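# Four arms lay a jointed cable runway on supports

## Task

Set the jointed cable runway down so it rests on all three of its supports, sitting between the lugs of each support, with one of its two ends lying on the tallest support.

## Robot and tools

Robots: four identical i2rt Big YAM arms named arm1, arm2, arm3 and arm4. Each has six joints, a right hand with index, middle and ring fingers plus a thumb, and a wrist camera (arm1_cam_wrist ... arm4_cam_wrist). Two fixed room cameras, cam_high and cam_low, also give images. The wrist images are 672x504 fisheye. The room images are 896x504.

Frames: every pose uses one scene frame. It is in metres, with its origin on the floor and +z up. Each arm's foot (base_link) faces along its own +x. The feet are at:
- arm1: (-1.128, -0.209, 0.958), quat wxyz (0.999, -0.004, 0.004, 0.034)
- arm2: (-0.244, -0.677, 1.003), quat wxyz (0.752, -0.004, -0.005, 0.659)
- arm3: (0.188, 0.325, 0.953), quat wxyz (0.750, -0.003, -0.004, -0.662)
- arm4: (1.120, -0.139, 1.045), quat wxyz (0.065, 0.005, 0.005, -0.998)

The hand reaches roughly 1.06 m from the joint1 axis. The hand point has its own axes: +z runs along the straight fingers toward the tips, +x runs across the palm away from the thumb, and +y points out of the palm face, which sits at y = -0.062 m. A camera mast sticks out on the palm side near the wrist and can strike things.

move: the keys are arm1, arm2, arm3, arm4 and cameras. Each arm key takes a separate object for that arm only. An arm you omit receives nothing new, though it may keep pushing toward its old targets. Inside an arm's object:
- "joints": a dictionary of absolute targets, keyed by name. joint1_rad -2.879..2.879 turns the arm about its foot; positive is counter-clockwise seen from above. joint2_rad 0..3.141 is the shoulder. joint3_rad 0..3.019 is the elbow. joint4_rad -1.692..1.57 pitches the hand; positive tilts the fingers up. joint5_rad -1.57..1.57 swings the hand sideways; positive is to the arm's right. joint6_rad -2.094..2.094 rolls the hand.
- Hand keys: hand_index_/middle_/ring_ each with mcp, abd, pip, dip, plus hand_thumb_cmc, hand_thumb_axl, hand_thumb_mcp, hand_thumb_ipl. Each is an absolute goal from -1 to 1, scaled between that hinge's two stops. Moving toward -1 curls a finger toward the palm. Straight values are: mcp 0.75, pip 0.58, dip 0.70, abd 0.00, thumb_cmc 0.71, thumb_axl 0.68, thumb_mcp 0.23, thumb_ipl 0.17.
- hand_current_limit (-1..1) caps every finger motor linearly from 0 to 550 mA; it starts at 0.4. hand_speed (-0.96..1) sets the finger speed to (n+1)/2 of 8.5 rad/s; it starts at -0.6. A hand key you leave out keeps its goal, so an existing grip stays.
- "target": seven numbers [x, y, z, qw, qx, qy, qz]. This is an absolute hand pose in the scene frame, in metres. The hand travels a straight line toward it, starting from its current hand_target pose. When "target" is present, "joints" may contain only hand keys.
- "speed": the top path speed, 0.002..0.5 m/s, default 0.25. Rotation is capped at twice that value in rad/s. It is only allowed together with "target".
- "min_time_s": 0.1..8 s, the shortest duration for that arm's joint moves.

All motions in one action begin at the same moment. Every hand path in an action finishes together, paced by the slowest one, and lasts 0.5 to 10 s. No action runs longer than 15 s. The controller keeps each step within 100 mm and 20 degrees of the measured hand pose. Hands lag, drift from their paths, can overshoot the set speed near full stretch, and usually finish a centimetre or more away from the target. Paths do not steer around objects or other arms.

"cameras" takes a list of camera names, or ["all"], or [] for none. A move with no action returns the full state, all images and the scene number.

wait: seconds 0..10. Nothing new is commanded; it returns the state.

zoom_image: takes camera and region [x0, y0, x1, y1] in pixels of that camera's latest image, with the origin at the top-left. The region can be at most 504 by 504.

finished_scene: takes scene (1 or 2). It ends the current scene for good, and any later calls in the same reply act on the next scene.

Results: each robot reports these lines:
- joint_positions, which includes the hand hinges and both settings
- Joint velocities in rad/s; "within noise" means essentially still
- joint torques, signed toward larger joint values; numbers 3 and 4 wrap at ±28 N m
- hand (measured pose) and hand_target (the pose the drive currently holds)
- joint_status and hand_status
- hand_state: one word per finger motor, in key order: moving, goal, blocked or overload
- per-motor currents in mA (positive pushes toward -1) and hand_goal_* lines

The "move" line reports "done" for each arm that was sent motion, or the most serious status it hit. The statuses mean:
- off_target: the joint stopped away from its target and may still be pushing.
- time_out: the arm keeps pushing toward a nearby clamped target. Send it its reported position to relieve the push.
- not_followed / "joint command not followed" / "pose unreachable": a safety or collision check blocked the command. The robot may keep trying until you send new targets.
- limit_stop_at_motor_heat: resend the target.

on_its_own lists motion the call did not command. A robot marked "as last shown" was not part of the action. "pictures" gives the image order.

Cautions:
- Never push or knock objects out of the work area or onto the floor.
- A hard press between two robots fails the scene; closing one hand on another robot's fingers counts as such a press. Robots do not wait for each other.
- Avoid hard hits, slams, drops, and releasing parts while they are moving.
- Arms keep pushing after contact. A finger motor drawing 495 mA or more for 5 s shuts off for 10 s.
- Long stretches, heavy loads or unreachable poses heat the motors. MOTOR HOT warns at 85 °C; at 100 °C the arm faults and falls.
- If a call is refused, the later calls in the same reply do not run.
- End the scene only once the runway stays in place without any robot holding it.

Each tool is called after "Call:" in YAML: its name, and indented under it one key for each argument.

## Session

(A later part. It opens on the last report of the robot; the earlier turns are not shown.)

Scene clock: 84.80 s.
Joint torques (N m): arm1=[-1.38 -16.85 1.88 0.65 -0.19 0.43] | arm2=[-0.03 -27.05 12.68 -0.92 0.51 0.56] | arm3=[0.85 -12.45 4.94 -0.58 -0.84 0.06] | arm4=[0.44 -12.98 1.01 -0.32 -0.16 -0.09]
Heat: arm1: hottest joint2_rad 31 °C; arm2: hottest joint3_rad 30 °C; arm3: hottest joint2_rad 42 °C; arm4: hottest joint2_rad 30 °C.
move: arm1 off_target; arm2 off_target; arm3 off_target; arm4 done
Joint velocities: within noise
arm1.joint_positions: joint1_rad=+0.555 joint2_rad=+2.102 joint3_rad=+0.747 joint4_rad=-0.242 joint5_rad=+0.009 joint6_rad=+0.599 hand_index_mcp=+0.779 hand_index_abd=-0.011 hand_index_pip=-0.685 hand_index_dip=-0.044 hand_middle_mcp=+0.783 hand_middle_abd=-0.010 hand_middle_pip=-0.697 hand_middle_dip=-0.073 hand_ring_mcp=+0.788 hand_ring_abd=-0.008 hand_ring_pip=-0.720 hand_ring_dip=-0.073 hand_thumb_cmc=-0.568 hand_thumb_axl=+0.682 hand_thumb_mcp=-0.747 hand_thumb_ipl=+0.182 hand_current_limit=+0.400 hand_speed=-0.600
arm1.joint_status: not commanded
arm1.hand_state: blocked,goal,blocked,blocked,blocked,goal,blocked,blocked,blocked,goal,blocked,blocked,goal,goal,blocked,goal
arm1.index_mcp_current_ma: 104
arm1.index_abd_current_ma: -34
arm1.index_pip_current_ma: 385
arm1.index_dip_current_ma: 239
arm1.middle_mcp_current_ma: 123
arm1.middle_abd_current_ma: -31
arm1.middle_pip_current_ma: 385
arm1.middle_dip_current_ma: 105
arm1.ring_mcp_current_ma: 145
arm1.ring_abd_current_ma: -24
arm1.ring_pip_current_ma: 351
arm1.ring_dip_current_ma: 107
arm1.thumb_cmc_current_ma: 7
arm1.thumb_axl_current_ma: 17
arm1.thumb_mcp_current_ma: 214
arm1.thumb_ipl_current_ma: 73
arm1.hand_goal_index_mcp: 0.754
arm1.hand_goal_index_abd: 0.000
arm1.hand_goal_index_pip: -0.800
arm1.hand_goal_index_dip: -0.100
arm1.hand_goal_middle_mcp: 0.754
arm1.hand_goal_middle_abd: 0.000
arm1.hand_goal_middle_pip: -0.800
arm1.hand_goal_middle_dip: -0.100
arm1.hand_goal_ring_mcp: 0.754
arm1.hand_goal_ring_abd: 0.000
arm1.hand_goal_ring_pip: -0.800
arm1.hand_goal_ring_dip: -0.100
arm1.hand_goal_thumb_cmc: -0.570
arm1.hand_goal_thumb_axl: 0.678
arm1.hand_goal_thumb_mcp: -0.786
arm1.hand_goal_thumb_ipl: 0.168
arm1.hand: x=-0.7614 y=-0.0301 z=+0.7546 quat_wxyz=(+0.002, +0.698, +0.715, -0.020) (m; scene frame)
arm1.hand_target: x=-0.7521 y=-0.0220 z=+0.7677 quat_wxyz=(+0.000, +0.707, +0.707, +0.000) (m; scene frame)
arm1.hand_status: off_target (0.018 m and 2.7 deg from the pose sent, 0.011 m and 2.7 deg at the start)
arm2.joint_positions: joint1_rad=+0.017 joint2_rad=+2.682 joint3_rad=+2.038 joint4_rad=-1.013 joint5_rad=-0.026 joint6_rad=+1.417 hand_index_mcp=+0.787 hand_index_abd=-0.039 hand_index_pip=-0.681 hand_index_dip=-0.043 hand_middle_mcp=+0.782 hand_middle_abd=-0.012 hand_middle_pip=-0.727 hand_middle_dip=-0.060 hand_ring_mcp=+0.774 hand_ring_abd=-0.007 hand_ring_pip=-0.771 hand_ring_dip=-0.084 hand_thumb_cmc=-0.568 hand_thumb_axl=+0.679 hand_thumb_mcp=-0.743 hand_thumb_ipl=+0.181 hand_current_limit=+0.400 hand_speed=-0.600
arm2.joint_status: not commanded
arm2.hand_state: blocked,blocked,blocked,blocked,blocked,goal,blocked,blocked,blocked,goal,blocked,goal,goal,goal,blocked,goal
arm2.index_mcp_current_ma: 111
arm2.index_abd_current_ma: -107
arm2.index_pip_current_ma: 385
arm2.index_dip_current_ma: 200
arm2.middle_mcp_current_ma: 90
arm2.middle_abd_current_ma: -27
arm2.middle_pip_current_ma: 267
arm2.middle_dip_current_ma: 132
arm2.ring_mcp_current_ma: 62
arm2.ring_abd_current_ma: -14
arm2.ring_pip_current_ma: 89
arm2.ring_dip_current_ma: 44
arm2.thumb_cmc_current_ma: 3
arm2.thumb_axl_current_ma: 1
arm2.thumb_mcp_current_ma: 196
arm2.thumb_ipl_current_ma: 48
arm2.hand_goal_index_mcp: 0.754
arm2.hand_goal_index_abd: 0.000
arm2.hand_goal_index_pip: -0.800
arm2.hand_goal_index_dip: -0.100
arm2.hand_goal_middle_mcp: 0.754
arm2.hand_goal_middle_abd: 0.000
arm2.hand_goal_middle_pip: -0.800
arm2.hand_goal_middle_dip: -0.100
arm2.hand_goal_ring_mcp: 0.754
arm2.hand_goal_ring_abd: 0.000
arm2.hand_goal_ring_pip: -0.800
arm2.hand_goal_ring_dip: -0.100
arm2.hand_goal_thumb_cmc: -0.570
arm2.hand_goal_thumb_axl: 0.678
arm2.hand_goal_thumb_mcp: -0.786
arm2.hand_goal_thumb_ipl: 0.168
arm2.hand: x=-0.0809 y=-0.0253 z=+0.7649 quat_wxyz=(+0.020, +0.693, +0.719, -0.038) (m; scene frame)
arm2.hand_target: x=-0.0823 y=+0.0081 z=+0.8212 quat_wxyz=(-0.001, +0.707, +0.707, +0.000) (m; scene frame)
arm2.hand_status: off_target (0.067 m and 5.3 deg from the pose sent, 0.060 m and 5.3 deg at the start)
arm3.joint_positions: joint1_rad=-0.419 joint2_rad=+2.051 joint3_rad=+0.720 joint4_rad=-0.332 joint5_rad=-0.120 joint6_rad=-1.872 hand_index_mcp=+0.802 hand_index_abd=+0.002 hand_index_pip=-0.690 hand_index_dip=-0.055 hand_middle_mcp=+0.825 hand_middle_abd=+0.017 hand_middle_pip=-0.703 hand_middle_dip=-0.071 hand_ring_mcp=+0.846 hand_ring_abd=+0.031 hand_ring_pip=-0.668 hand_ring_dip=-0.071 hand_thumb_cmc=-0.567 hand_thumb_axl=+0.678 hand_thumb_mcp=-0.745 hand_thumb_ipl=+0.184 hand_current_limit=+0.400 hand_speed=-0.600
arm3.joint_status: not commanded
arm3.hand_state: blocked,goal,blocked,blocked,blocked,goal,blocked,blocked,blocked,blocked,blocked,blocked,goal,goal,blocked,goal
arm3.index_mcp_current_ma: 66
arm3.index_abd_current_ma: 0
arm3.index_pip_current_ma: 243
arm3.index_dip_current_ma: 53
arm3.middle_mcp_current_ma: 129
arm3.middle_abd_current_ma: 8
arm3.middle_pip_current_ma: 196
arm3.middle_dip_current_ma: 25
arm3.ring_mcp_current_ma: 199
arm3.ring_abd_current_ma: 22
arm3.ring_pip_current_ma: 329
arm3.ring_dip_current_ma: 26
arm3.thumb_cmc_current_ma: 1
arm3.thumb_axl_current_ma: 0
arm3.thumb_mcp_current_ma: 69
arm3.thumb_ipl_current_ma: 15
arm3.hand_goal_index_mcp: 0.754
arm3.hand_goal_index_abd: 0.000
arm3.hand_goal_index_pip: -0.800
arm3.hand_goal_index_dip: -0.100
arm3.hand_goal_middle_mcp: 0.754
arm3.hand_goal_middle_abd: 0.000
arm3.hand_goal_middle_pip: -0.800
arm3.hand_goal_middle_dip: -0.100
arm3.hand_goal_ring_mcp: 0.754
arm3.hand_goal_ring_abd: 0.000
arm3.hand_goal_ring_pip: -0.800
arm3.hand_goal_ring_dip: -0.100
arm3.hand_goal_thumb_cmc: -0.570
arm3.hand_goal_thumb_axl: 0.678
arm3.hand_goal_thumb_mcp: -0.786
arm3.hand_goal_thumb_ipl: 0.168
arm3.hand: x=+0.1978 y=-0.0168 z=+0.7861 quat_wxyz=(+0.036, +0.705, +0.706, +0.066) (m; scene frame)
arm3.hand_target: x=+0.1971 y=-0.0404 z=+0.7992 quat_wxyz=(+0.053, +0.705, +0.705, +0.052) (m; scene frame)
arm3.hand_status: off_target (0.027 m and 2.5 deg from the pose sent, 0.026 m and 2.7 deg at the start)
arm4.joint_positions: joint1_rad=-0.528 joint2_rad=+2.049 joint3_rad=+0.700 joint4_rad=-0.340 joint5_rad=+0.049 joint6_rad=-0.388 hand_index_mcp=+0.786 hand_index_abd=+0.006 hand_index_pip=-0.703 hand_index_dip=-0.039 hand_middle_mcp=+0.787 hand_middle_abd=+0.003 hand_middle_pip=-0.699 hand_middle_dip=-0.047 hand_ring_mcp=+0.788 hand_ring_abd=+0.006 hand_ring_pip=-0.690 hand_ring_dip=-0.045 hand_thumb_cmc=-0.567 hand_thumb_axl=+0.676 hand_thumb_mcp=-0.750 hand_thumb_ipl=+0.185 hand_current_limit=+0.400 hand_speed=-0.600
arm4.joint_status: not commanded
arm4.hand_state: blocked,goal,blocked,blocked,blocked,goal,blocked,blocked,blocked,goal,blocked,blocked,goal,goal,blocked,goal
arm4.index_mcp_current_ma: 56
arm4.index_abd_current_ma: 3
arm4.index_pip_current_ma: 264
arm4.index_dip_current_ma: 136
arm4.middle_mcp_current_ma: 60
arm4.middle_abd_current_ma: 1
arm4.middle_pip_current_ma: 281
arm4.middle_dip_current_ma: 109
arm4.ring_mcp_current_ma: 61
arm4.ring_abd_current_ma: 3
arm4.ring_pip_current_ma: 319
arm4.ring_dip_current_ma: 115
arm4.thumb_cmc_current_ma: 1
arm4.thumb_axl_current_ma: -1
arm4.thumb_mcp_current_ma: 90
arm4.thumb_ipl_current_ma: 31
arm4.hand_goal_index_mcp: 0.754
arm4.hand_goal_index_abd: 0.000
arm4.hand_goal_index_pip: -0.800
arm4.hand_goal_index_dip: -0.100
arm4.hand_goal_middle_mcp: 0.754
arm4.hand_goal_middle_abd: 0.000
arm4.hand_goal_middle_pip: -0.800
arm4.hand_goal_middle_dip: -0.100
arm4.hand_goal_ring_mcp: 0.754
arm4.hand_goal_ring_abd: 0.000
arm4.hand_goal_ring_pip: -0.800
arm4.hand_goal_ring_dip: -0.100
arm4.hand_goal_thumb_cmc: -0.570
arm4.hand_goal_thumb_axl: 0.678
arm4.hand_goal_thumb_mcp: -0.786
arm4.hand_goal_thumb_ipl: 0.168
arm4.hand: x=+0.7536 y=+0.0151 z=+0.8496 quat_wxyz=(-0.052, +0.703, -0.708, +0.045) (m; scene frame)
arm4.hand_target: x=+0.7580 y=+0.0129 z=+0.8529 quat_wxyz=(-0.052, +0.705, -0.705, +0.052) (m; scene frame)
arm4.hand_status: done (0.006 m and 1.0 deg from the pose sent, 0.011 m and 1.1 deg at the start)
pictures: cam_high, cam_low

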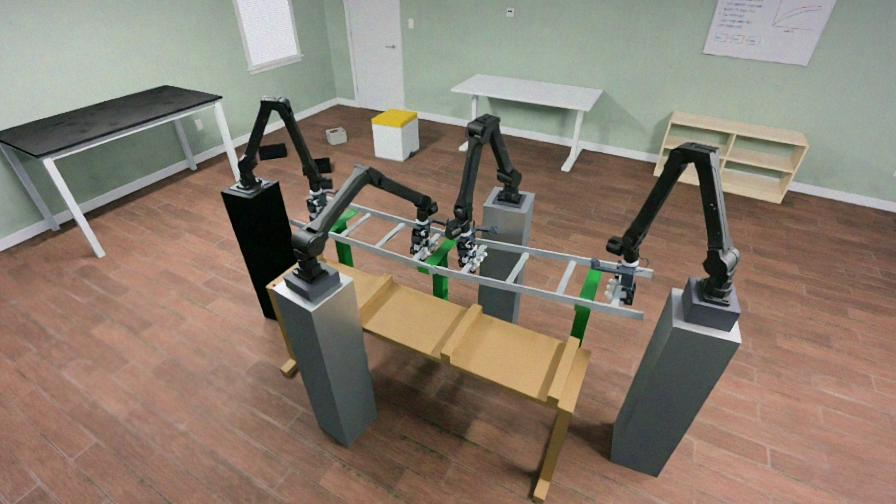

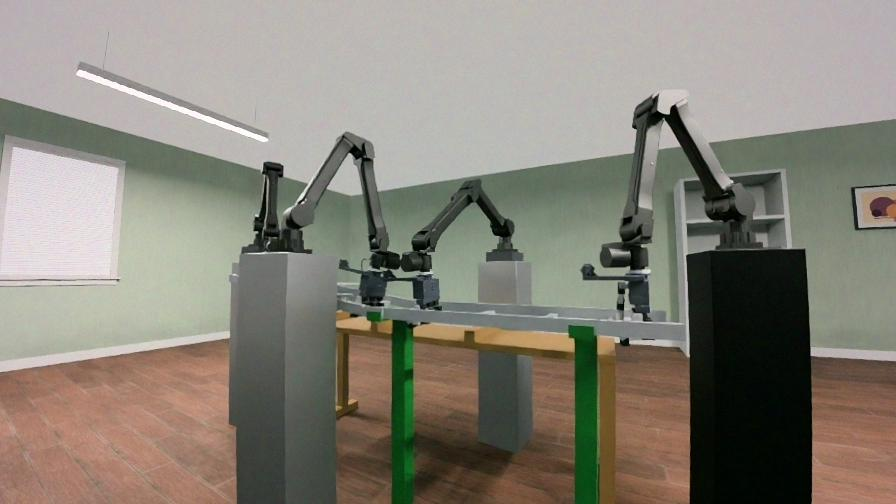

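Call:
move:
  arm1: {"target": [-0.752, -0.012, 0.755, 0, 0.7071, 0.7071, 0], "speed": 0.025}
  arm2: {"target": [-0.082, 0.016, 0.806, 0, 0.7071, 0.7071, 0], "speed": 0.025}
  arm3: {"target": [0.197, -0.036, 0.788, 0.0524, 0.7052, 0.7052, 0.0524], "speed": 0.025}
  arm4: {"target": [0.758, 0.015, 0.844, -0.0524, 0.7052, -0.7052, 0.0524], "speed": 0.025}
  cameras: ["cam_low", "cam_high"]

Call:
zoom_image:
  camera: "cam_low"
  region: [560, 305, 620, 345]

Call:
zoom_image:
  camera: "cam_low"
  region: [360, 295, 420, 335]

Call:
zoom_image:
  camera: "cam_high"
  region: [565, 285, 615, 325]

Scene clock: 86.33 s.
Joint torques (N m): arm1=[0.09 -13.57 3.45 1.29 -0.32 0.66] | arm2=[-0.03 -24.29 16.13 -0.81 0.45 0.56] | arm3=[0.44 -10.99 4.27 0.31 -0.81 0.02] | arm4=[0.15 -13.51 0.84 -0.39 -0.13 -0.12]
Heat: arm1: hottest joint2_rad 31 °C; arm2: hottest joint3_rad 30 °C; arm3: hottest joint2_rad 42 °C; arm4: hottest joint2_rad 30 °C.
move: arm1 off_target; arm2 off_target; arm3 off_target; arm4 done
Joint velocities: within noise
arm1.joint_positions: joint1_rad=+0.557 joint2_rad=+2.106 joint3_rad=+0.750 joint4_rad=-0.238 joint5_rad=+0.012 joint6_rad=+0.601 hand_index_mcp=+0.779 hand_index_abd=-0.011 hand_index_pip=-0.685 hand_index_dip=-0.044 hand_middle_mcp=+0.783 hand_middle_abd=-0.009 hand_middle_pip=-0.697 hand_middle_dip=-0.073 hand_ring_mcp=+0.788 hand_ring_abd=-0.008 hand_ring_pip=-0.720 hand_ring_dip=-0.073 hand_thumb_cmc=-0.568 hand_thumb_axl=+0.682 hand_thumb_mcp=-0.747 hand_thumb_ipl=+0.182 hand_current_limit=+0.400 hand_speed=-0.600
arm1.joint_status: not commanded
arm1.hand_state: blocked,goal,blocked,blocked,blocked,goal,blocked,blocked,blocked,goal,blocked,blocked,goal,goal,blocked,goal
arm1.index_mcp_current_ma: 104
arm1.index_abd_current_ma: -33
arm1.index_pip_current_ma: 385
arm1.index_dip_current_ma: 239
arm1.middle_mcp_current_ma: 123
arm1.middle_abd_current_ma: -29
arm1.middle_pip_current_ma: 385
arm1.middle_dip_current_ma: 105
arm1.ring_mcp_current_ma: 145
arm1.ring_abd_current_ma: -24
arm1.ring_pip_current_ma: 351
arm1.ring_dip_current_ma: 107
arm1.thumb_cmc_current_ma: 7
arm1.thumb_axl_current_ma: 17
arm1.thumb_mcp_current_ma: 214
arm1.thumb_ipl_current_ma: 73
arm1.hand_goal_index_mcp: 0.754
arm1.hand_goal_index_abd: 0.000
arm1.hand_goal_index_pip: -0.800
arm1.hand_goal_index_dip: -0.100
arm1.hand_goal_middle_mcp: 0.754
arm1.hand_goal_middle_abd: 0.000
arm1.hand_goal_middle_pip: -0.800
arm1.hand_goal_middle_dip: -0.100
arm1.hand_goal_ring_mcp: 0.754
arm1.hand_goal_ring_abd: 0.000
arm1.hand_goal_ring_pip: -0.800
arm1.hand_goal_ring_dip: -0.100
arm1.hand_goal_thumb_cmc: -0.570
arm1.hand_goal_thumb_axl: 0.678
arm1.hand_goal_thumb_mcp: -0.786
arm1.hand_goal_thumb_ipl: 0.168
arm1.hand: x=-0.7602 y=-0.0290 z=+0.7539 quat_wxyz=(+0.004, +0.698, +0.715, -0.018) (m; scene frame)
arm1.hand_target: x=-0.7523 y=-0.0119 z=+0.7555 quat_wxyz=(-0.001, +0.707, +0.708, +0.000) (m; scene frame)
arm1.hand_status: off_target (0.019 m and 2.6 deg from the pose sent, 0.020 m and 2.6 deg at the start)
arm2.joint_positions: joint1_rad=+0.017 joint2_rad=+2.685 joint3_rad=+2.038 joint4_rad=-1.012 joint5_rad=-0.025 joint6_rad=+1.418 hand_index_mcp=+0.787 hand_index_abd=-0.039 hand_index_pip=-0.681 hand_index_dip=-0.043 hand_middle_mcp=+0.782 hand_middle_abd=-0.012 hand_middle_pip=-0.727 hand_middle_dip=-0.060 hand_ring_mcp=+0.774 hand_ring_abd=-0.007 hand_ring_pip=-0.771 hand_ring_dip=-0.084 hand_thumb_cmc=-0.568 hand_thumb_axl=+0.679 hand_thumb_mcp=-0.743 hand_thumb_ipl=+0.181 hand_current_limit=+0.400 hand_speed=-0.600
arm2.joint_status: not commanded
arm2.hand_state: blocked,blocked,blocked,blocked,blocked,goal,blocked,blocked,blocked,goal,blocked,goal,goal,goal,blocked,goal
arm2.index_mcp_current_ma: 109
arm2.index_abd_current_ma: -107
arm2.index_pip_current_ma: 385
arm2.index_dip_current_ma: 200
arm2.middle_mcp_current_ma: 90
arm2.middle_abd_current_ma: -27
arm2.middle_pip_current_ma: 267
arm2.middle_dip_current_ma: 132
arm2.ring_mcp_current_ma: 62
arm2.ring_abd_current_ma: -14
arm2.ring_pip_current_ma: 89
arm2.ring_dip_current_ma: 44
arm2.thumb_cmc_current_ma: 3
arm2.thumb_axl_current_ma: 1
arm2.thumb_mcp_current_ma: 196
arm2.thumb_ipl_current_ma: 48
arm2.hand_goal_index_mcp: 0.754
arm2.hand_goal_index_abd: 0.000
arm2.hand_goal_index_pip: -0.800
arm2.hand_goal_index_dip: -0.100
arm2.hand_goal_middle_mcp: 0.754
arm2.hand_goal_middle_abd: 0.000
arm2.hand_goal_middle_pip: -0.800
arm2.hand_goal_middle_dip: -0.100
arm2.hand_goal_ring_mcp: 0.754
arm2.hand_goal_ring_abd: 0.000
arm2.hand_goal_ring_pip: -0.800
arm2.hand_goal_ring_dip: -0.100
arm2.hand_goal_thumb_cmc: -0.570
arm2.hand_goal_thumb_axl: 0.678
arm2.hand_goal_thumb_mcp: -0.786
arm2.hand_goal_thumb_ipl: 0.168
arm2.hand: x=-0.0810 y=-0.0262 z=+0.7632 quat_wxyz=(+0.021, +0.694, +0.719, -0.038) (m; scene frame)
arm2.hand_target: x=-0.0827 y=+0.0131 z=+0.8072 quat_wxyz=(-0.002, +0.707, +0.708, +0.000) (m; scene frame)
arm2.hand_status: off_target (0.060 m and 5.4 deg from the pose sent, 0.058 m and 5.3 deg at the start)
arm3.joint_positions: joint1_rad=-0.419 joint2_rad=+2.058 joint3_rad=+0.720 joint4_rad=-0.320 joint5_rad=-0.120 joint6_rad=-1.872 hand_index_mcp=+0.802 hand_index_abd=+0.001 hand_index_pip=-0.690 hand_index_dip=-0.055 hand_middle_mcp=+0.825 hand_middle_abd=+0.016 hand_middle_pip=-0.703 hand_middle_dip=-0.071 hand_ring_mcp=+0.846 hand_ring_abd=+0.023 hand_ring_pip=-0.668 hand_ring_dip=-0.071 hand_thumb_cmc=-0.567 hand_thumb_axl=+0.678 hand_thumb_mcp=-0.745 hand_thumb_ipl=+0.184 hand_current_limit=+0.400 hand_speed=-0.600
arm3.joint_status: not commanded
arm3.hand_state: blocked,goal,blocked,blocked,blocked,goal,blocked,blocked,blocked,blocked,blocked,blocked,goal,goal,blocked,goal
arm3.index_mcp_current_ma: 66
arm3.index_abd_current_ma: 0
arm3.index_pip_current_ma: 243
arm3.index_dip_current_ma: 53
arm3.middle_mcp_current_ma: 129
arm3.middle_abd_current_ma: 8
arm3.middle_pip_current_ma: 197
arm3.middle_dip_current_ma: 25
arm3.ring_mcp_current_ma: 198
arm3.ring_abd_current_ma: 14
arm3.ring_pip_current_ma: 329
arm3.ring_dip_current_ma: 26
arm3.thumb_cmc_current_ma: 1
arm3.thumb_axl_current_ma: 0
arm3.thumb_mcp_current_ma: 69
arm3.thumb_ipl_current_ma: 15
arm3.hand_goal_index_mcp: 0.754
arm3.hand_goal_index_abd: 0.000
arm3.hand_goal_index_pip: -0.800
arm3.hand_goal_index_dip: -0.100
arm3.hand_goal_middle_mcp: 0.754
arm3.hand_goal_middle_abd: 0.000
arm3.hand_goal_middle_pip: -0.800
arm3.hand_goal_middle_dip: -0.100
arm3.hand_goal_ring_mcp: 0.754
arm3.hand_goal_ring_abd: 0.000
arm3.hand_goal_ring_pip: -0.800
arm3.hand_goal_ring_dip: -0.100
arm3.hand_goal_thumb_cmc: -0.570
arm3.hand_goal_thumb_axl: 0.678
arm3.hand_goal_thumb_mcp: -0.786
arm3.hand_goal_thumb_ipl: 0.168
arm3.hand: x=+0.1976 y=-0.0175 z=+0.7838 quat_wxyz=(+0.037, +0.705, +0.706, +0.064) (m; scene frame)
arm3.hand_target: x=+0.1969 y=-0.0356 z=+0.7883 quat_wxyz=(+0.052, +0.705, +0.705, +0.053) (m; scene frame)
arm3.hand_status: off_target (0.019 m and 2.2 deg from the pose sent, 0.019 m and 2.5 deg at the start)
arm4.joint_positions: joint1_rad=-0.528 joint2_rad=+2.084 joint3_rad=+0.707 joint4_rad=-0.315 joint5_rad=+0.049 joint6_rad=-0.389 hand_index_mcp=+0.786 hand_index_abd=+0.006 hand_index_pip=-0.703 hand_index_dip=-0.039 hand_middle_mcp=+0.785 hand_middle_abd=+0.003 hand_middle_pip=-0.699 hand_middle_dip=-0.047 hand_ring_mcp=+0.784 hand_ring_abd=+0.005 hand_ring_pip=-0.690 hand_ring_dip=-0.045 hand_thumb_cmc=-0.567 hand_thumb_axl=+0.676 hand_thumb_mcp=-0.750 hand_thumb_ipl=+0.185 hand_current_limit=+0.400 hand_speed=-0.600
arm4.joint_status: not commanded
arm4.hand_state: blocked,goal,blocked,blocked,blocked,goal,blocked,blocked,blocked,goal,blocked,blocked,goal,goal,blocked,goal
arm4.index_mcp_current_ma: 56
arm4.index_abd_current_ma: 3
arm4.index_pip_current_ma: 264
arm4.index_dip_current_ma: 136
arm4.middle_mcp_current_ma: 54
arm4.middle_abd_current_ma: 1
arm4.middle_pip_current_ma: 281
arm4.middle_dip_current_ma: 109
arm4.ring_mcp_current_ma: 52
arm4.ring_abd_current_ma: 3
arm4.ring_pip_current_ma: 319
arm4.ring_dip_current_ma: 115
arm4.thumb_cmc_current_ma: 1
arm4.thumb_axl_current_ma: -1
arm4.thumb_mcp_current_ma: 90
arm4.thumb_ipl_current_ma: 31
arm4.hand_goal_index_mcp: 0.754
arm4.hand_goal_index_abd: 0.000
arm4.hand_goal_index_pip: -0.800
arm4.hand_goal_index_dip: -0.100
arm4.hand_goal_middle_mcp: 0.754
arm4.hand_goal_middle_abd: 0.000
arm4.hand_goal_middle_pip: -0.800
arm4.hand_goal_middle_dip: -0.100
arm4.hand_goal_ring_mcp: 0.754
arm4.hand_goal_ring_abd: 0.000
arm4.hand_goal_ring_pip: -0.800
arm4.hand_goal_ring_dip: -0.100
arm4.hand_goal_thumb_cmc: -0.570
arm4.hand_goal_thumb_axl: 0.678
arm4.hand_goal_thumb_mcp: -0.786
arm4.hand_goal_thumb_ipl: 0.168
arm4.hand: x=+0.7544 y=+0.0148 z=+0.8389 quat_wxyz=(-0.052, +0.703, -0.708, +0.046) (m; scene frame)
arm4.hand_target: x=+0.7579 y=+0.0150 z=+0.8439 quat_wxyz=(-0.052, +0.705, -0.705, +0.052) (m; scene frame)
arm4.hand_status: done (0.006 m and 0.8 deg from the pose sent, 0.007 m and 1.0 deg at the start)
pictures: cam_high, cam_low

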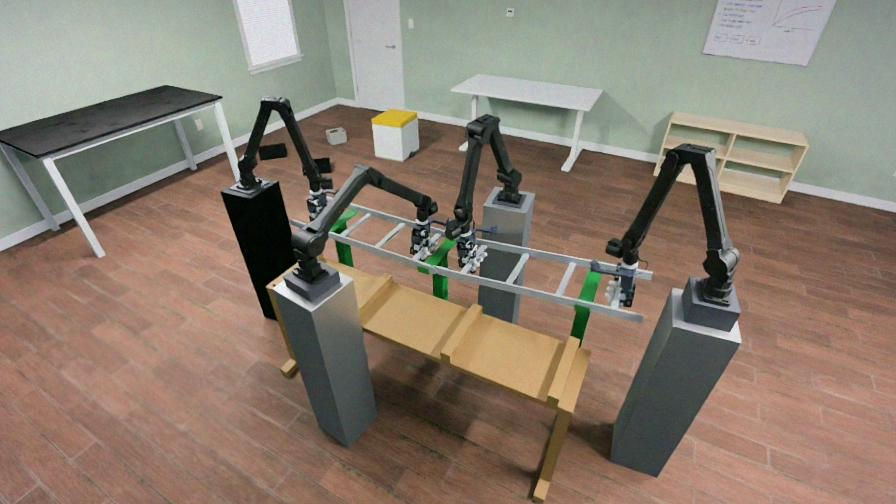

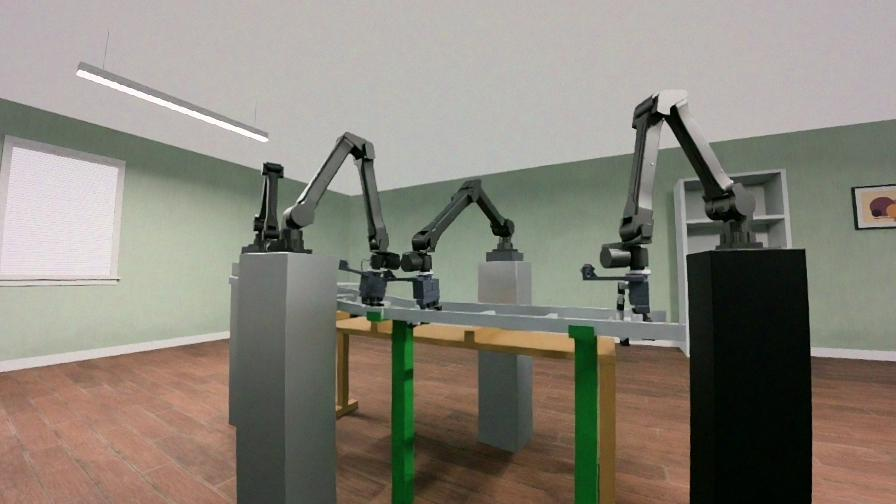

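Scaled by 8.400 from the camera's 896x504 image, which has a finer 1280x720 frame.

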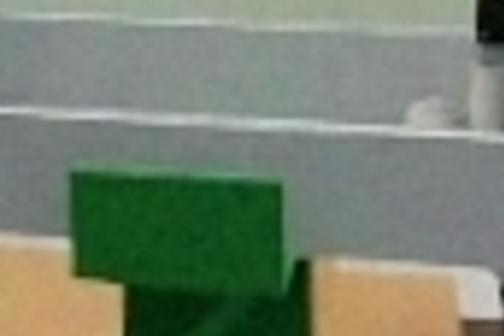

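Scaled by 8.400 from the camera's 896x504 image, which has a finer 1280x720 frame.

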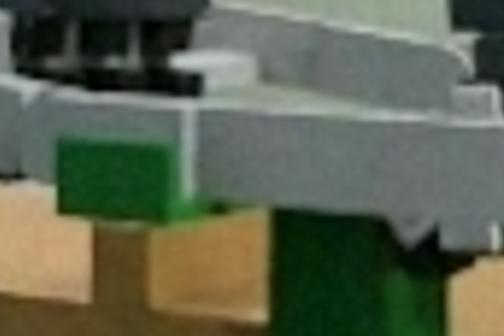

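Scaled by 10.080 from the camera's 896x504 image, which has a finer 1280x720 frame.

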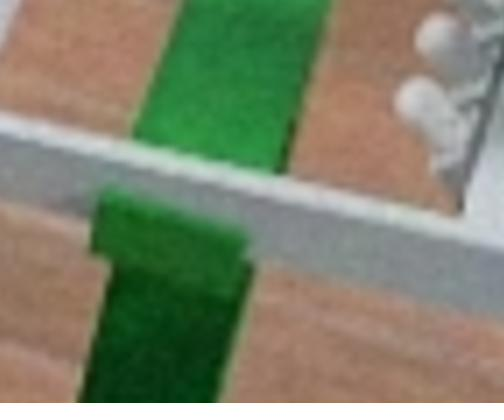

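Call:
move:
  arm1: {"target": [-0.755, -0.022, 0.75, 0, 0.7071, 0.7071, 0], "speed": 0.025}
  arm2: {"target": [-0.082, 0.0, 0.792, 0, 0.7071, 0.7071, 0], "speed": 0.025}
  arm3: {"target": [0.197, -0.034, 0.78, 0.0524, 0.7052, 0.7052, 0.0524], "speed": 0.025}
  arm4: {"target": [0.758, 0.016, 0.833, -0.0524, 0.7052, -0.7052, 0.0524], "speed": 0.025}
  cameras: ["cam_low", "cam_high", "arm4_cam_wrist"]

Call:
zoom_image:
  camera: "cam_high"
  region: [565, 285, 615, 325]

Call:
zoom_image:
  camera: "cam_high"
  region: [575, 245, 625, 295]

Scene clock: 88.03 s.
Joint torques (N m): arm1=[-1.14 -12.63 2.09 2.5 -0.3 0.46] | arm2=[-0.21 -24.94 10.13 1.07 0.45 0.54] | arm3=[0.5 -9.58 4.19 0.98 -0.76 0.06] | arm4=[0.09 -11.46 1.31 0.4 -0.12 -0.14]
Heat: arm1: hottest joint2_rad 31 °C; arm2: hottest joint2_rad 30 °C; arm3: hottest joint2_rad 42 °C; arm4: hottest joint2_rad 30 °C.
move: arm1 off_target; arm2 off_target; arm3 off_target; arm4 done
Joint velocities: within noise
arm1.joint_positions: joint1_rad=+0.557 joint2_rad=+2.107 joint3_rad=+0.750 joint4_rad=-0.236 joint5_rad=+0.012 joint6_rad=+0.601 hand_index_mcp=+0.779 hand_index_abd=-0.011 hand_index_pip=-0.685 hand_index_dip=-0.044 hand_middle_mcp=+0.783 hand_middle_abd=-0.009 hand_middle_pip=-0.698 hand_middle_dip=-0.073 hand_ring_mcp=+0.788 hand_ring_abd=-0.008 hand_ring_pip=-0.720 hand_ring_dip=-0.073 hand_thumb_cmc=-0.568 hand_thumb_axl=+0.682 hand_thumb_mcp=-0.747 hand_thumb_ipl=+0.182 hand_current_limit=+0.400 hand_speed=-0.600
arm1.joint_status: not commanded
arm1.hand_state: blocked,goal,blocked,blocked,blocked,goal,blocked,blocked,blocked,goal,blocked,blocked,goal,goal,blocked,goal
arm1.index_mcp_current_ma: 104
arm1.index_abd_current_ma: -33
arm1.index_pip_current_ma: 385
arm1.index_dip_current_ma: 239
arm1.middle_mcp_current_ma: 123
arm1.middle_abd_current_ma: -29
arm1.middle_pip_current_ma: 385
arm1.middle_dip_current_ma: 105
arm1.ring_mcp_current_ma: 145
arm1.ring_abd_current_ma: -24
arm1.ring_pip_current_ma: 351
arm1.ring_dip_current_ma: 107
arm1.thumb_cmc_current_ma: 7
arm1.thumb_axl_current_ma: 17
arm1.thumb_mcp_current_ma: 214
arm1.thumb_ipl_current_ma: 73
arm1.hand_goal_index_mcp: 0.754
arm1.hand_goal_index_abd: 0.000
arm1.hand_goal_index_pip: -0.800
arm1.hand_goal_index_dip: -0.100
arm1.hand_goal_middle_mcp: 0.754
arm1.hand_goal_middle_abd: 0.000
arm1.hand_goal_middle_pip: -0.800
arm1.hand_goal_middle_dip: -0.100
arm1.hand_goal_ring_mcp: 0.754
arm1.hand_goal_ring_abd: 0.000
arm1.hand_goal_ring_pip: -0.800
arm1.hand_goal_ring_dip: -0.100
arm1.hand_goal_thumb_cmc: -0.570
arm1.hand_goal_thumb_axl: 0.678
arm1.hand_goal_thumb_mcp: -0.786
arm1.hand_goal_thumb_ipl: 0.168
arm1.hand: x=-0.7598 y=-0.0288 z=+0.7538 quat_wxyz=(+0.004, +0.698, +0.715, -0.017) (m; scene frame)
arm1.hand_target: x=-0.7551 y=-0.0219 z=+0.7503 quat_wxyz=(+0.000, +0.707, +0.707, +0.000) (m; scene frame)
arm1.hand_status: off_target (0.009 m and 2.5 deg from the pose sent, 0.010 m and 2.6 deg at the start)
arm2.joint_positions: joint1_rad=+0.017 joint2_rad=+2.685 joint3_rad=+2.037 joint4_rad=-1.000 joint5_rad=-0.024 joint6_rad=+1.419 hand_index_mcp=+0.786 hand_index_abd=-0.039 hand_index_pip=-0.681 hand_index_dip=-0.043 hand_middle_mcp=+0.782 hand_middle_abd=-0.012 hand_middle_pip=-0.727 hand_middle_dip=-0.060 hand_ring_mcp=+0.774 hand_ring_abd=-0.007 hand_ring_pip=-0.771 hand_ring_dip=-0.084 hand_thumb_cmc=-0.568 hand_thumb_axl=+0.679 hand_thumb_mcp=-0.743 hand_thumb_ipl=+0.181 hand_current_limit=+0.400 hand_speed=-0.600
arm2.joint_status: not commanded
arm2.hand_state: blocked,blocked,blocked,blocked,blocked,goal,blocked,blocked,blocked,goal,blocked,goal,goal,goal,blocked,goal
arm2.index_mcp_current_ma: 106
arm2.index_abd_current_ma: -107
arm2.index_pip_current_ma: 385
arm2.index_dip_current_ma: 200
arm2.middle_mcp_current_ma: 90
arm2.middle_abd_current_ma: -27
arm2.middle_pip_current_ma: 267
arm2.middle_dip_current_ma: 132
arm2.ring_mcp_current_ma: 62
arm2.ring_abd_current_ma: -14
arm2.ring_pip_current_ma: 89
arm2.ring_dip_current_ma: 44
arm2.thumb_cmc_current_ma: 3
arm2.thumb_axl_current_ma: 1
arm2.thumb_mcp_current_ma: 196
arm2.thumb_ipl_current_ma: 48
arm2.hand_goal_index_mcp: 0.754
arm2.hand_goal_index_abd: 0.000
arm2.hand_goal_index_pip: -0.800
arm2.hand_goal_index_dip: -0.100
arm2.hand_goal_middle_mcp: 0.754
arm2.hand_goal_middle_abd: 0.000
arm2.hand_goal_middle_pip: -0.800
arm2.hand_goal_middle_dip: -0.100
arm2.hand_goal_ring_mcp: 0.754
arm2.hand_goal_ring_abd: 0.000
arm2.hand_goal_ring_pip: -0.800
arm2.hand_goal_ring_dip: -0.100
arm2.hand_goal_thumb_cmc: -0.570
arm2.hand_goal_thumb_axl: 0.678
arm2.hand_goal_thumb_mcp: -0.786
arm2.hand_goal_thumb_ipl: 0.168
arm2.hand: x=-0.0807 y=-0.0240 z=+0.7625 quat_wxyz=(+0.019, +0.694, +0.719, -0.034) (m; scene frame)
arm2.hand_target: x=-0.0822 y=-0.0009 z=+0.7921 quat_wxyz=(-0.001, +0.707, +0.707, -0.001) (m; scene frame)
arm2.hand_status: off_target (0.038 m and 4.8 deg from the pose sent, 0.039 m and 5.4 deg at the start)
arm3.joint_positions: joint1_rad=-0.420 joint2_rad=+2.061 joint3_rad=+0.720 joint4_rad=-0.313 joint5_rad=-0.122 joint6_rad=-1.877 hand_index_mcp=+0.802 hand_index_abd=+0.001 hand_index_pip=-0.690 hand_index_dip=-0.055 hand_middle_mcp=+0.821 hand_middle_abd=+0.016 hand_middle_pip=-0.703 hand_middle_dip=-0.071 hand_ring_mcp=+0.836 hand_ring_abd=+0.021 hand_ring_pip=-0.672 hand_ring_dip=-0.071 hand_thumb_cmc=-0.567 hand_thumb_axl=+0.677 hand_thumb_mcp=-0.745 hand_thumb_ipl=+0.184 hand_current_limit=+0.400 hand_speed=-0.600
arm3.joint_status: not commanded
arm3.hand_state: blocked,goal,blocked,blocked,blocked,goal,blocked,blocked,blocked,blocked,blocked,blocked,goal,goal,blocked,goal
arm3.index_mcp_current_ma: 66
arm3.index_abd_current_ma: 0
arm3.index_pip_current_ma: 243
arm3.index_dip_current_ma: 53
arm3.middle_mcp_current_ma: 116
arm3.middle_abd_current_ma: 7
arm3.middle_pip_current_ma: 195
arm3.middle_dip_current_ma: 25
arm3.ring_mcp_current_ma: 163
arm3.ring_abd_current_ma: 12
arm3.ring_pip_current_ma: 313
arm3.ring_dip_current_ma: 26
arm3.thumb_cmc_current_ma: 1
arm3.thumb_axl_current_ma: 0
arm3.thumb_mcp_current_ma: 69
arm3.thumb_ipl_current_ma: 15
arm3.hand_goal_index_mcp: 0.754
arm3.hand_goal_index_abd: 0.000
arm3.hand_goal_index_pip: -0.800
arm3.hand_goal_index_dip: -0.100
arm3.hand_goal_middle_mcp: 0.754
arm3.hand_goal_middle_abd: 0.000
arm3.hand_goal_middle_pip: -0.800
arm3.hand_goal_middle_dip: -0.100
arm3.hand_goal_ring_mcp: 0.754
arm3.hand_goal_ring_abd: 0.000
arm3.hand_goal_ring_pip: -0.800
arm3.hand_goal_ring_dip: -0.100
arm3.hand_goal_thumb_cmc: -0.570
arm3.hand_goal_thumb_axl: 0.678
arm3.hand_goal_thumb_mcp: -0.786
arm3.hand_goal_thumb_ipl: 0.168
arm3.hand: x=+0.1975 y=-0.0180 z=+0.7829 quat_wxyz=(+0.039, +0.703, +0.708, +0.062) (m; scene frame)
arm3.hand_target: x=+0.1968 y=-0.0337 z=+0.7806 quat_wxyz=(+0.052, +0.705, +0.705, +0.052) (m; scene frame)
arm3.hand_status: off_target (0.016 m and 1.9 deg from the pose sent, 0.017 m and 2.2 deg at the start)
arm4.joint_positions: joint1_rad=-0.528 joint2_rad=+2.092 joint3_rad=+0.708 joint4_rad=-0.308 joint5_rad=+0.049 joint6_rad=-0.390 hand_index_mcp=+0.786 hand_index_abd=+0.006 hand_index_pip=-0.703 hand_index_dip=-0.039 hand_middle_mcp=+0.785 hand_middle_abd=+0.003 hand_middle_pip=-0.699 hand_middle_dip=-0.047 hand_ring_mcp=+0.784 hand_ring_abd=+0.005 hand_ring_pip=-0.690 hand_ring_dip=-0.045 hand_thumb_cmc=-0.567 hand_thumb_axl=+0.676 hand_thumb_mcp=-0.750 hand_thumb_ipl=+0.185 hand_current_limit=+0.400 hand_speed=-0.600
arm4.joint_status: not commanded
arm4.hand_state: blocked,goal,blocked,blocked,blocked,goal,blocked,blocked,blocked,goal,blocked,blocked,goal,goal,blocked,goal
arm4.index_mcp_current_ma: 56
arm4.index_abd_current_ma: 3
arm4.index_pip_current_ma: 264
arm4.index_dip_current_ma: 136
arm4.middle_mcp_current_ma: 54
arm4.middle_abd_current_ma: 1
arm4.middle_pip_current_ma: 281
arm4.middle_dip_current_ma: 109
arm4.ring_mcp_current_ma: 52
arm4.ring_abd_current_ma: 3
arm4.ring_pip_current_ma: 319
arm4.ring_dip_current_ma: 115
arm4.thumb_cmc_current_ma: 1
arm4.thumb_axl_current_ma: -1
arm4.thumb_mcp_current_ma: 90
arm4.thumb_ipl_current_ma: 31
arm4.hand_goal_index_mcp: 0.754
arm4.hand_goal_index_abd: 0.000
arm4.hand_goal_index_pip: -0.800
arm4.hand_goal_index_dip: -0.100
arm4.hand_goal_middle_mcp: 0.754
arm4.hand_goal_middle_abd: 0.000
arm4.hand_goal_middle_pip: -0.800
arm4.hand_goal_middle_dip: -0.100
arm4.hand_goal_ring_mcp: 0.754
arm4.hand_goal_ring_abd: 0.000
arm4.hand_goal_ring_pip: -0.800
arm4.hand_goal_ring_dip: -0.100
arm4.hand_goal_thumb_cmc: -0.570
arm4.hand_goal_thumb_axl: 0.678
arm4.hand_goal_thumb_mcp: -0.786
arm4.hand_goal_thumb_ipl: 0.168
arm4.hand: x=+0.7545 y=+0.0148 z=+0.8364 quat_wxyz=(-0.052, +0.703, -0.707, +0.046) (m; scene frame)
arm4.hand_target: x=+0.7580 y=+0.0159 z=+0.8331 quat_wxyz=(-0.052, +0.705, -0.705, +0.052) (m; scene frame)
arm4.hand_status: done (0.005 m and 0.8 deg from the pose sent, 0.007 m and 0.8 deg at the start)
pictures: arm4_cam_wrist, cam_high, cam_low

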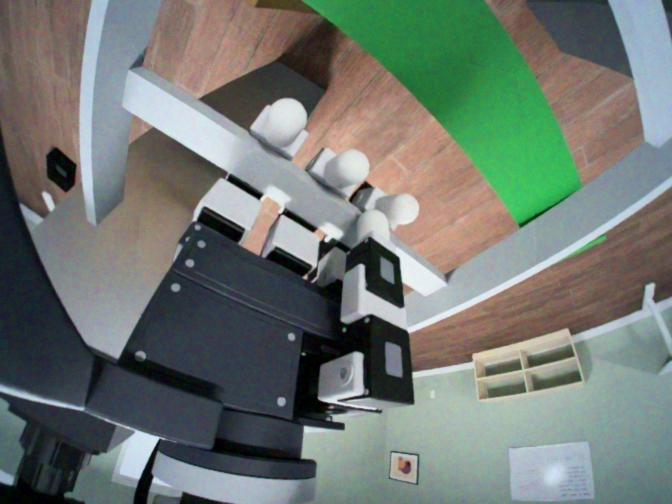

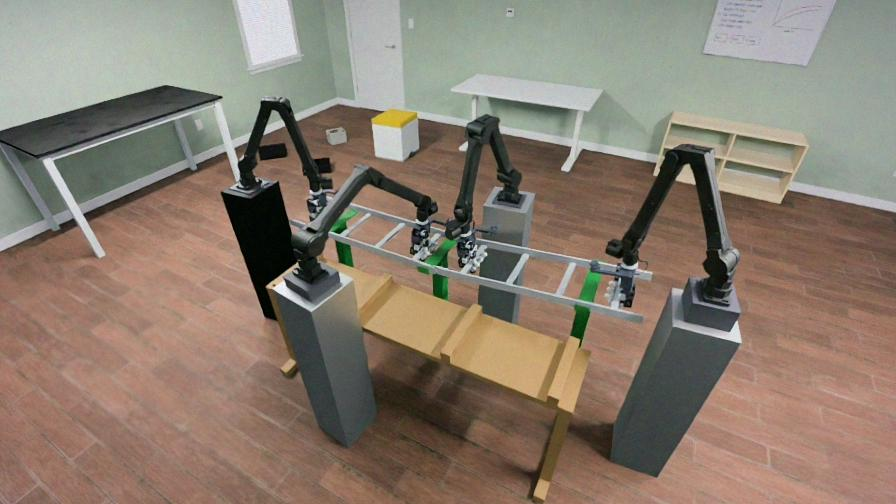

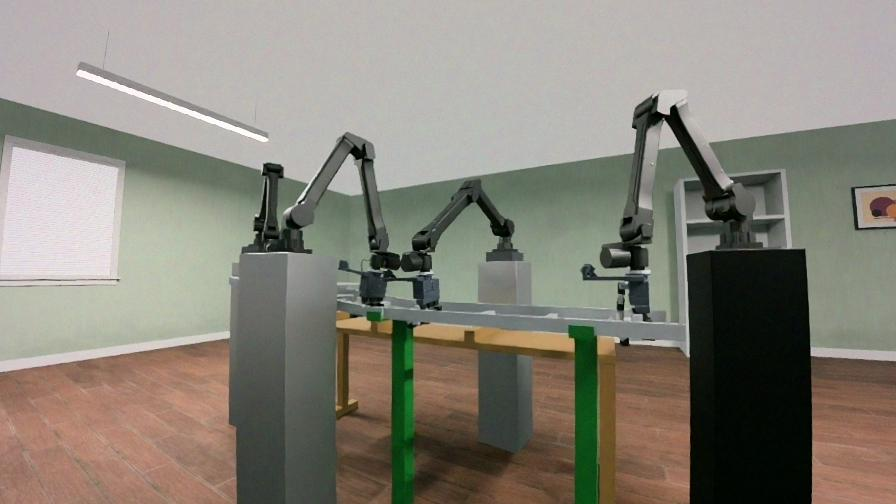

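Scaled by 10.080 from the camera's 896x504 image, which has a finer 1280x720 frame.

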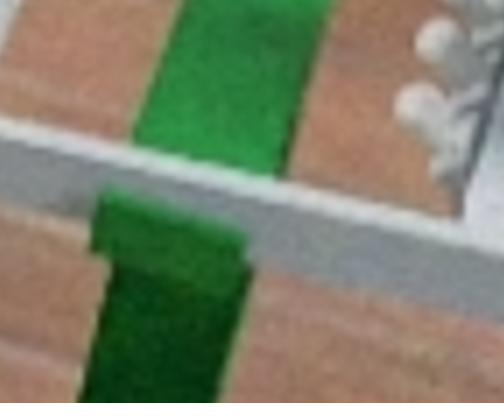

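Scaled by 10.080 from the camera's 896x504 image, which has a finer 1280x720 frame.

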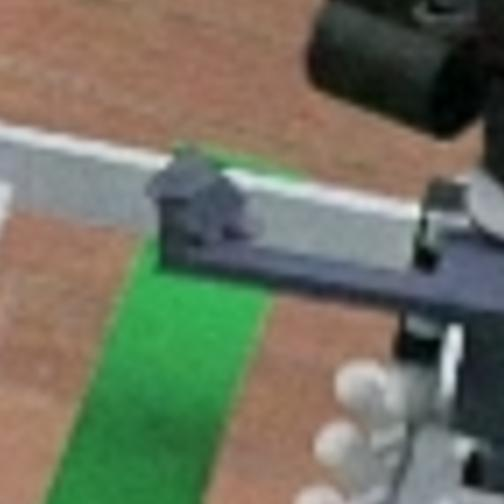

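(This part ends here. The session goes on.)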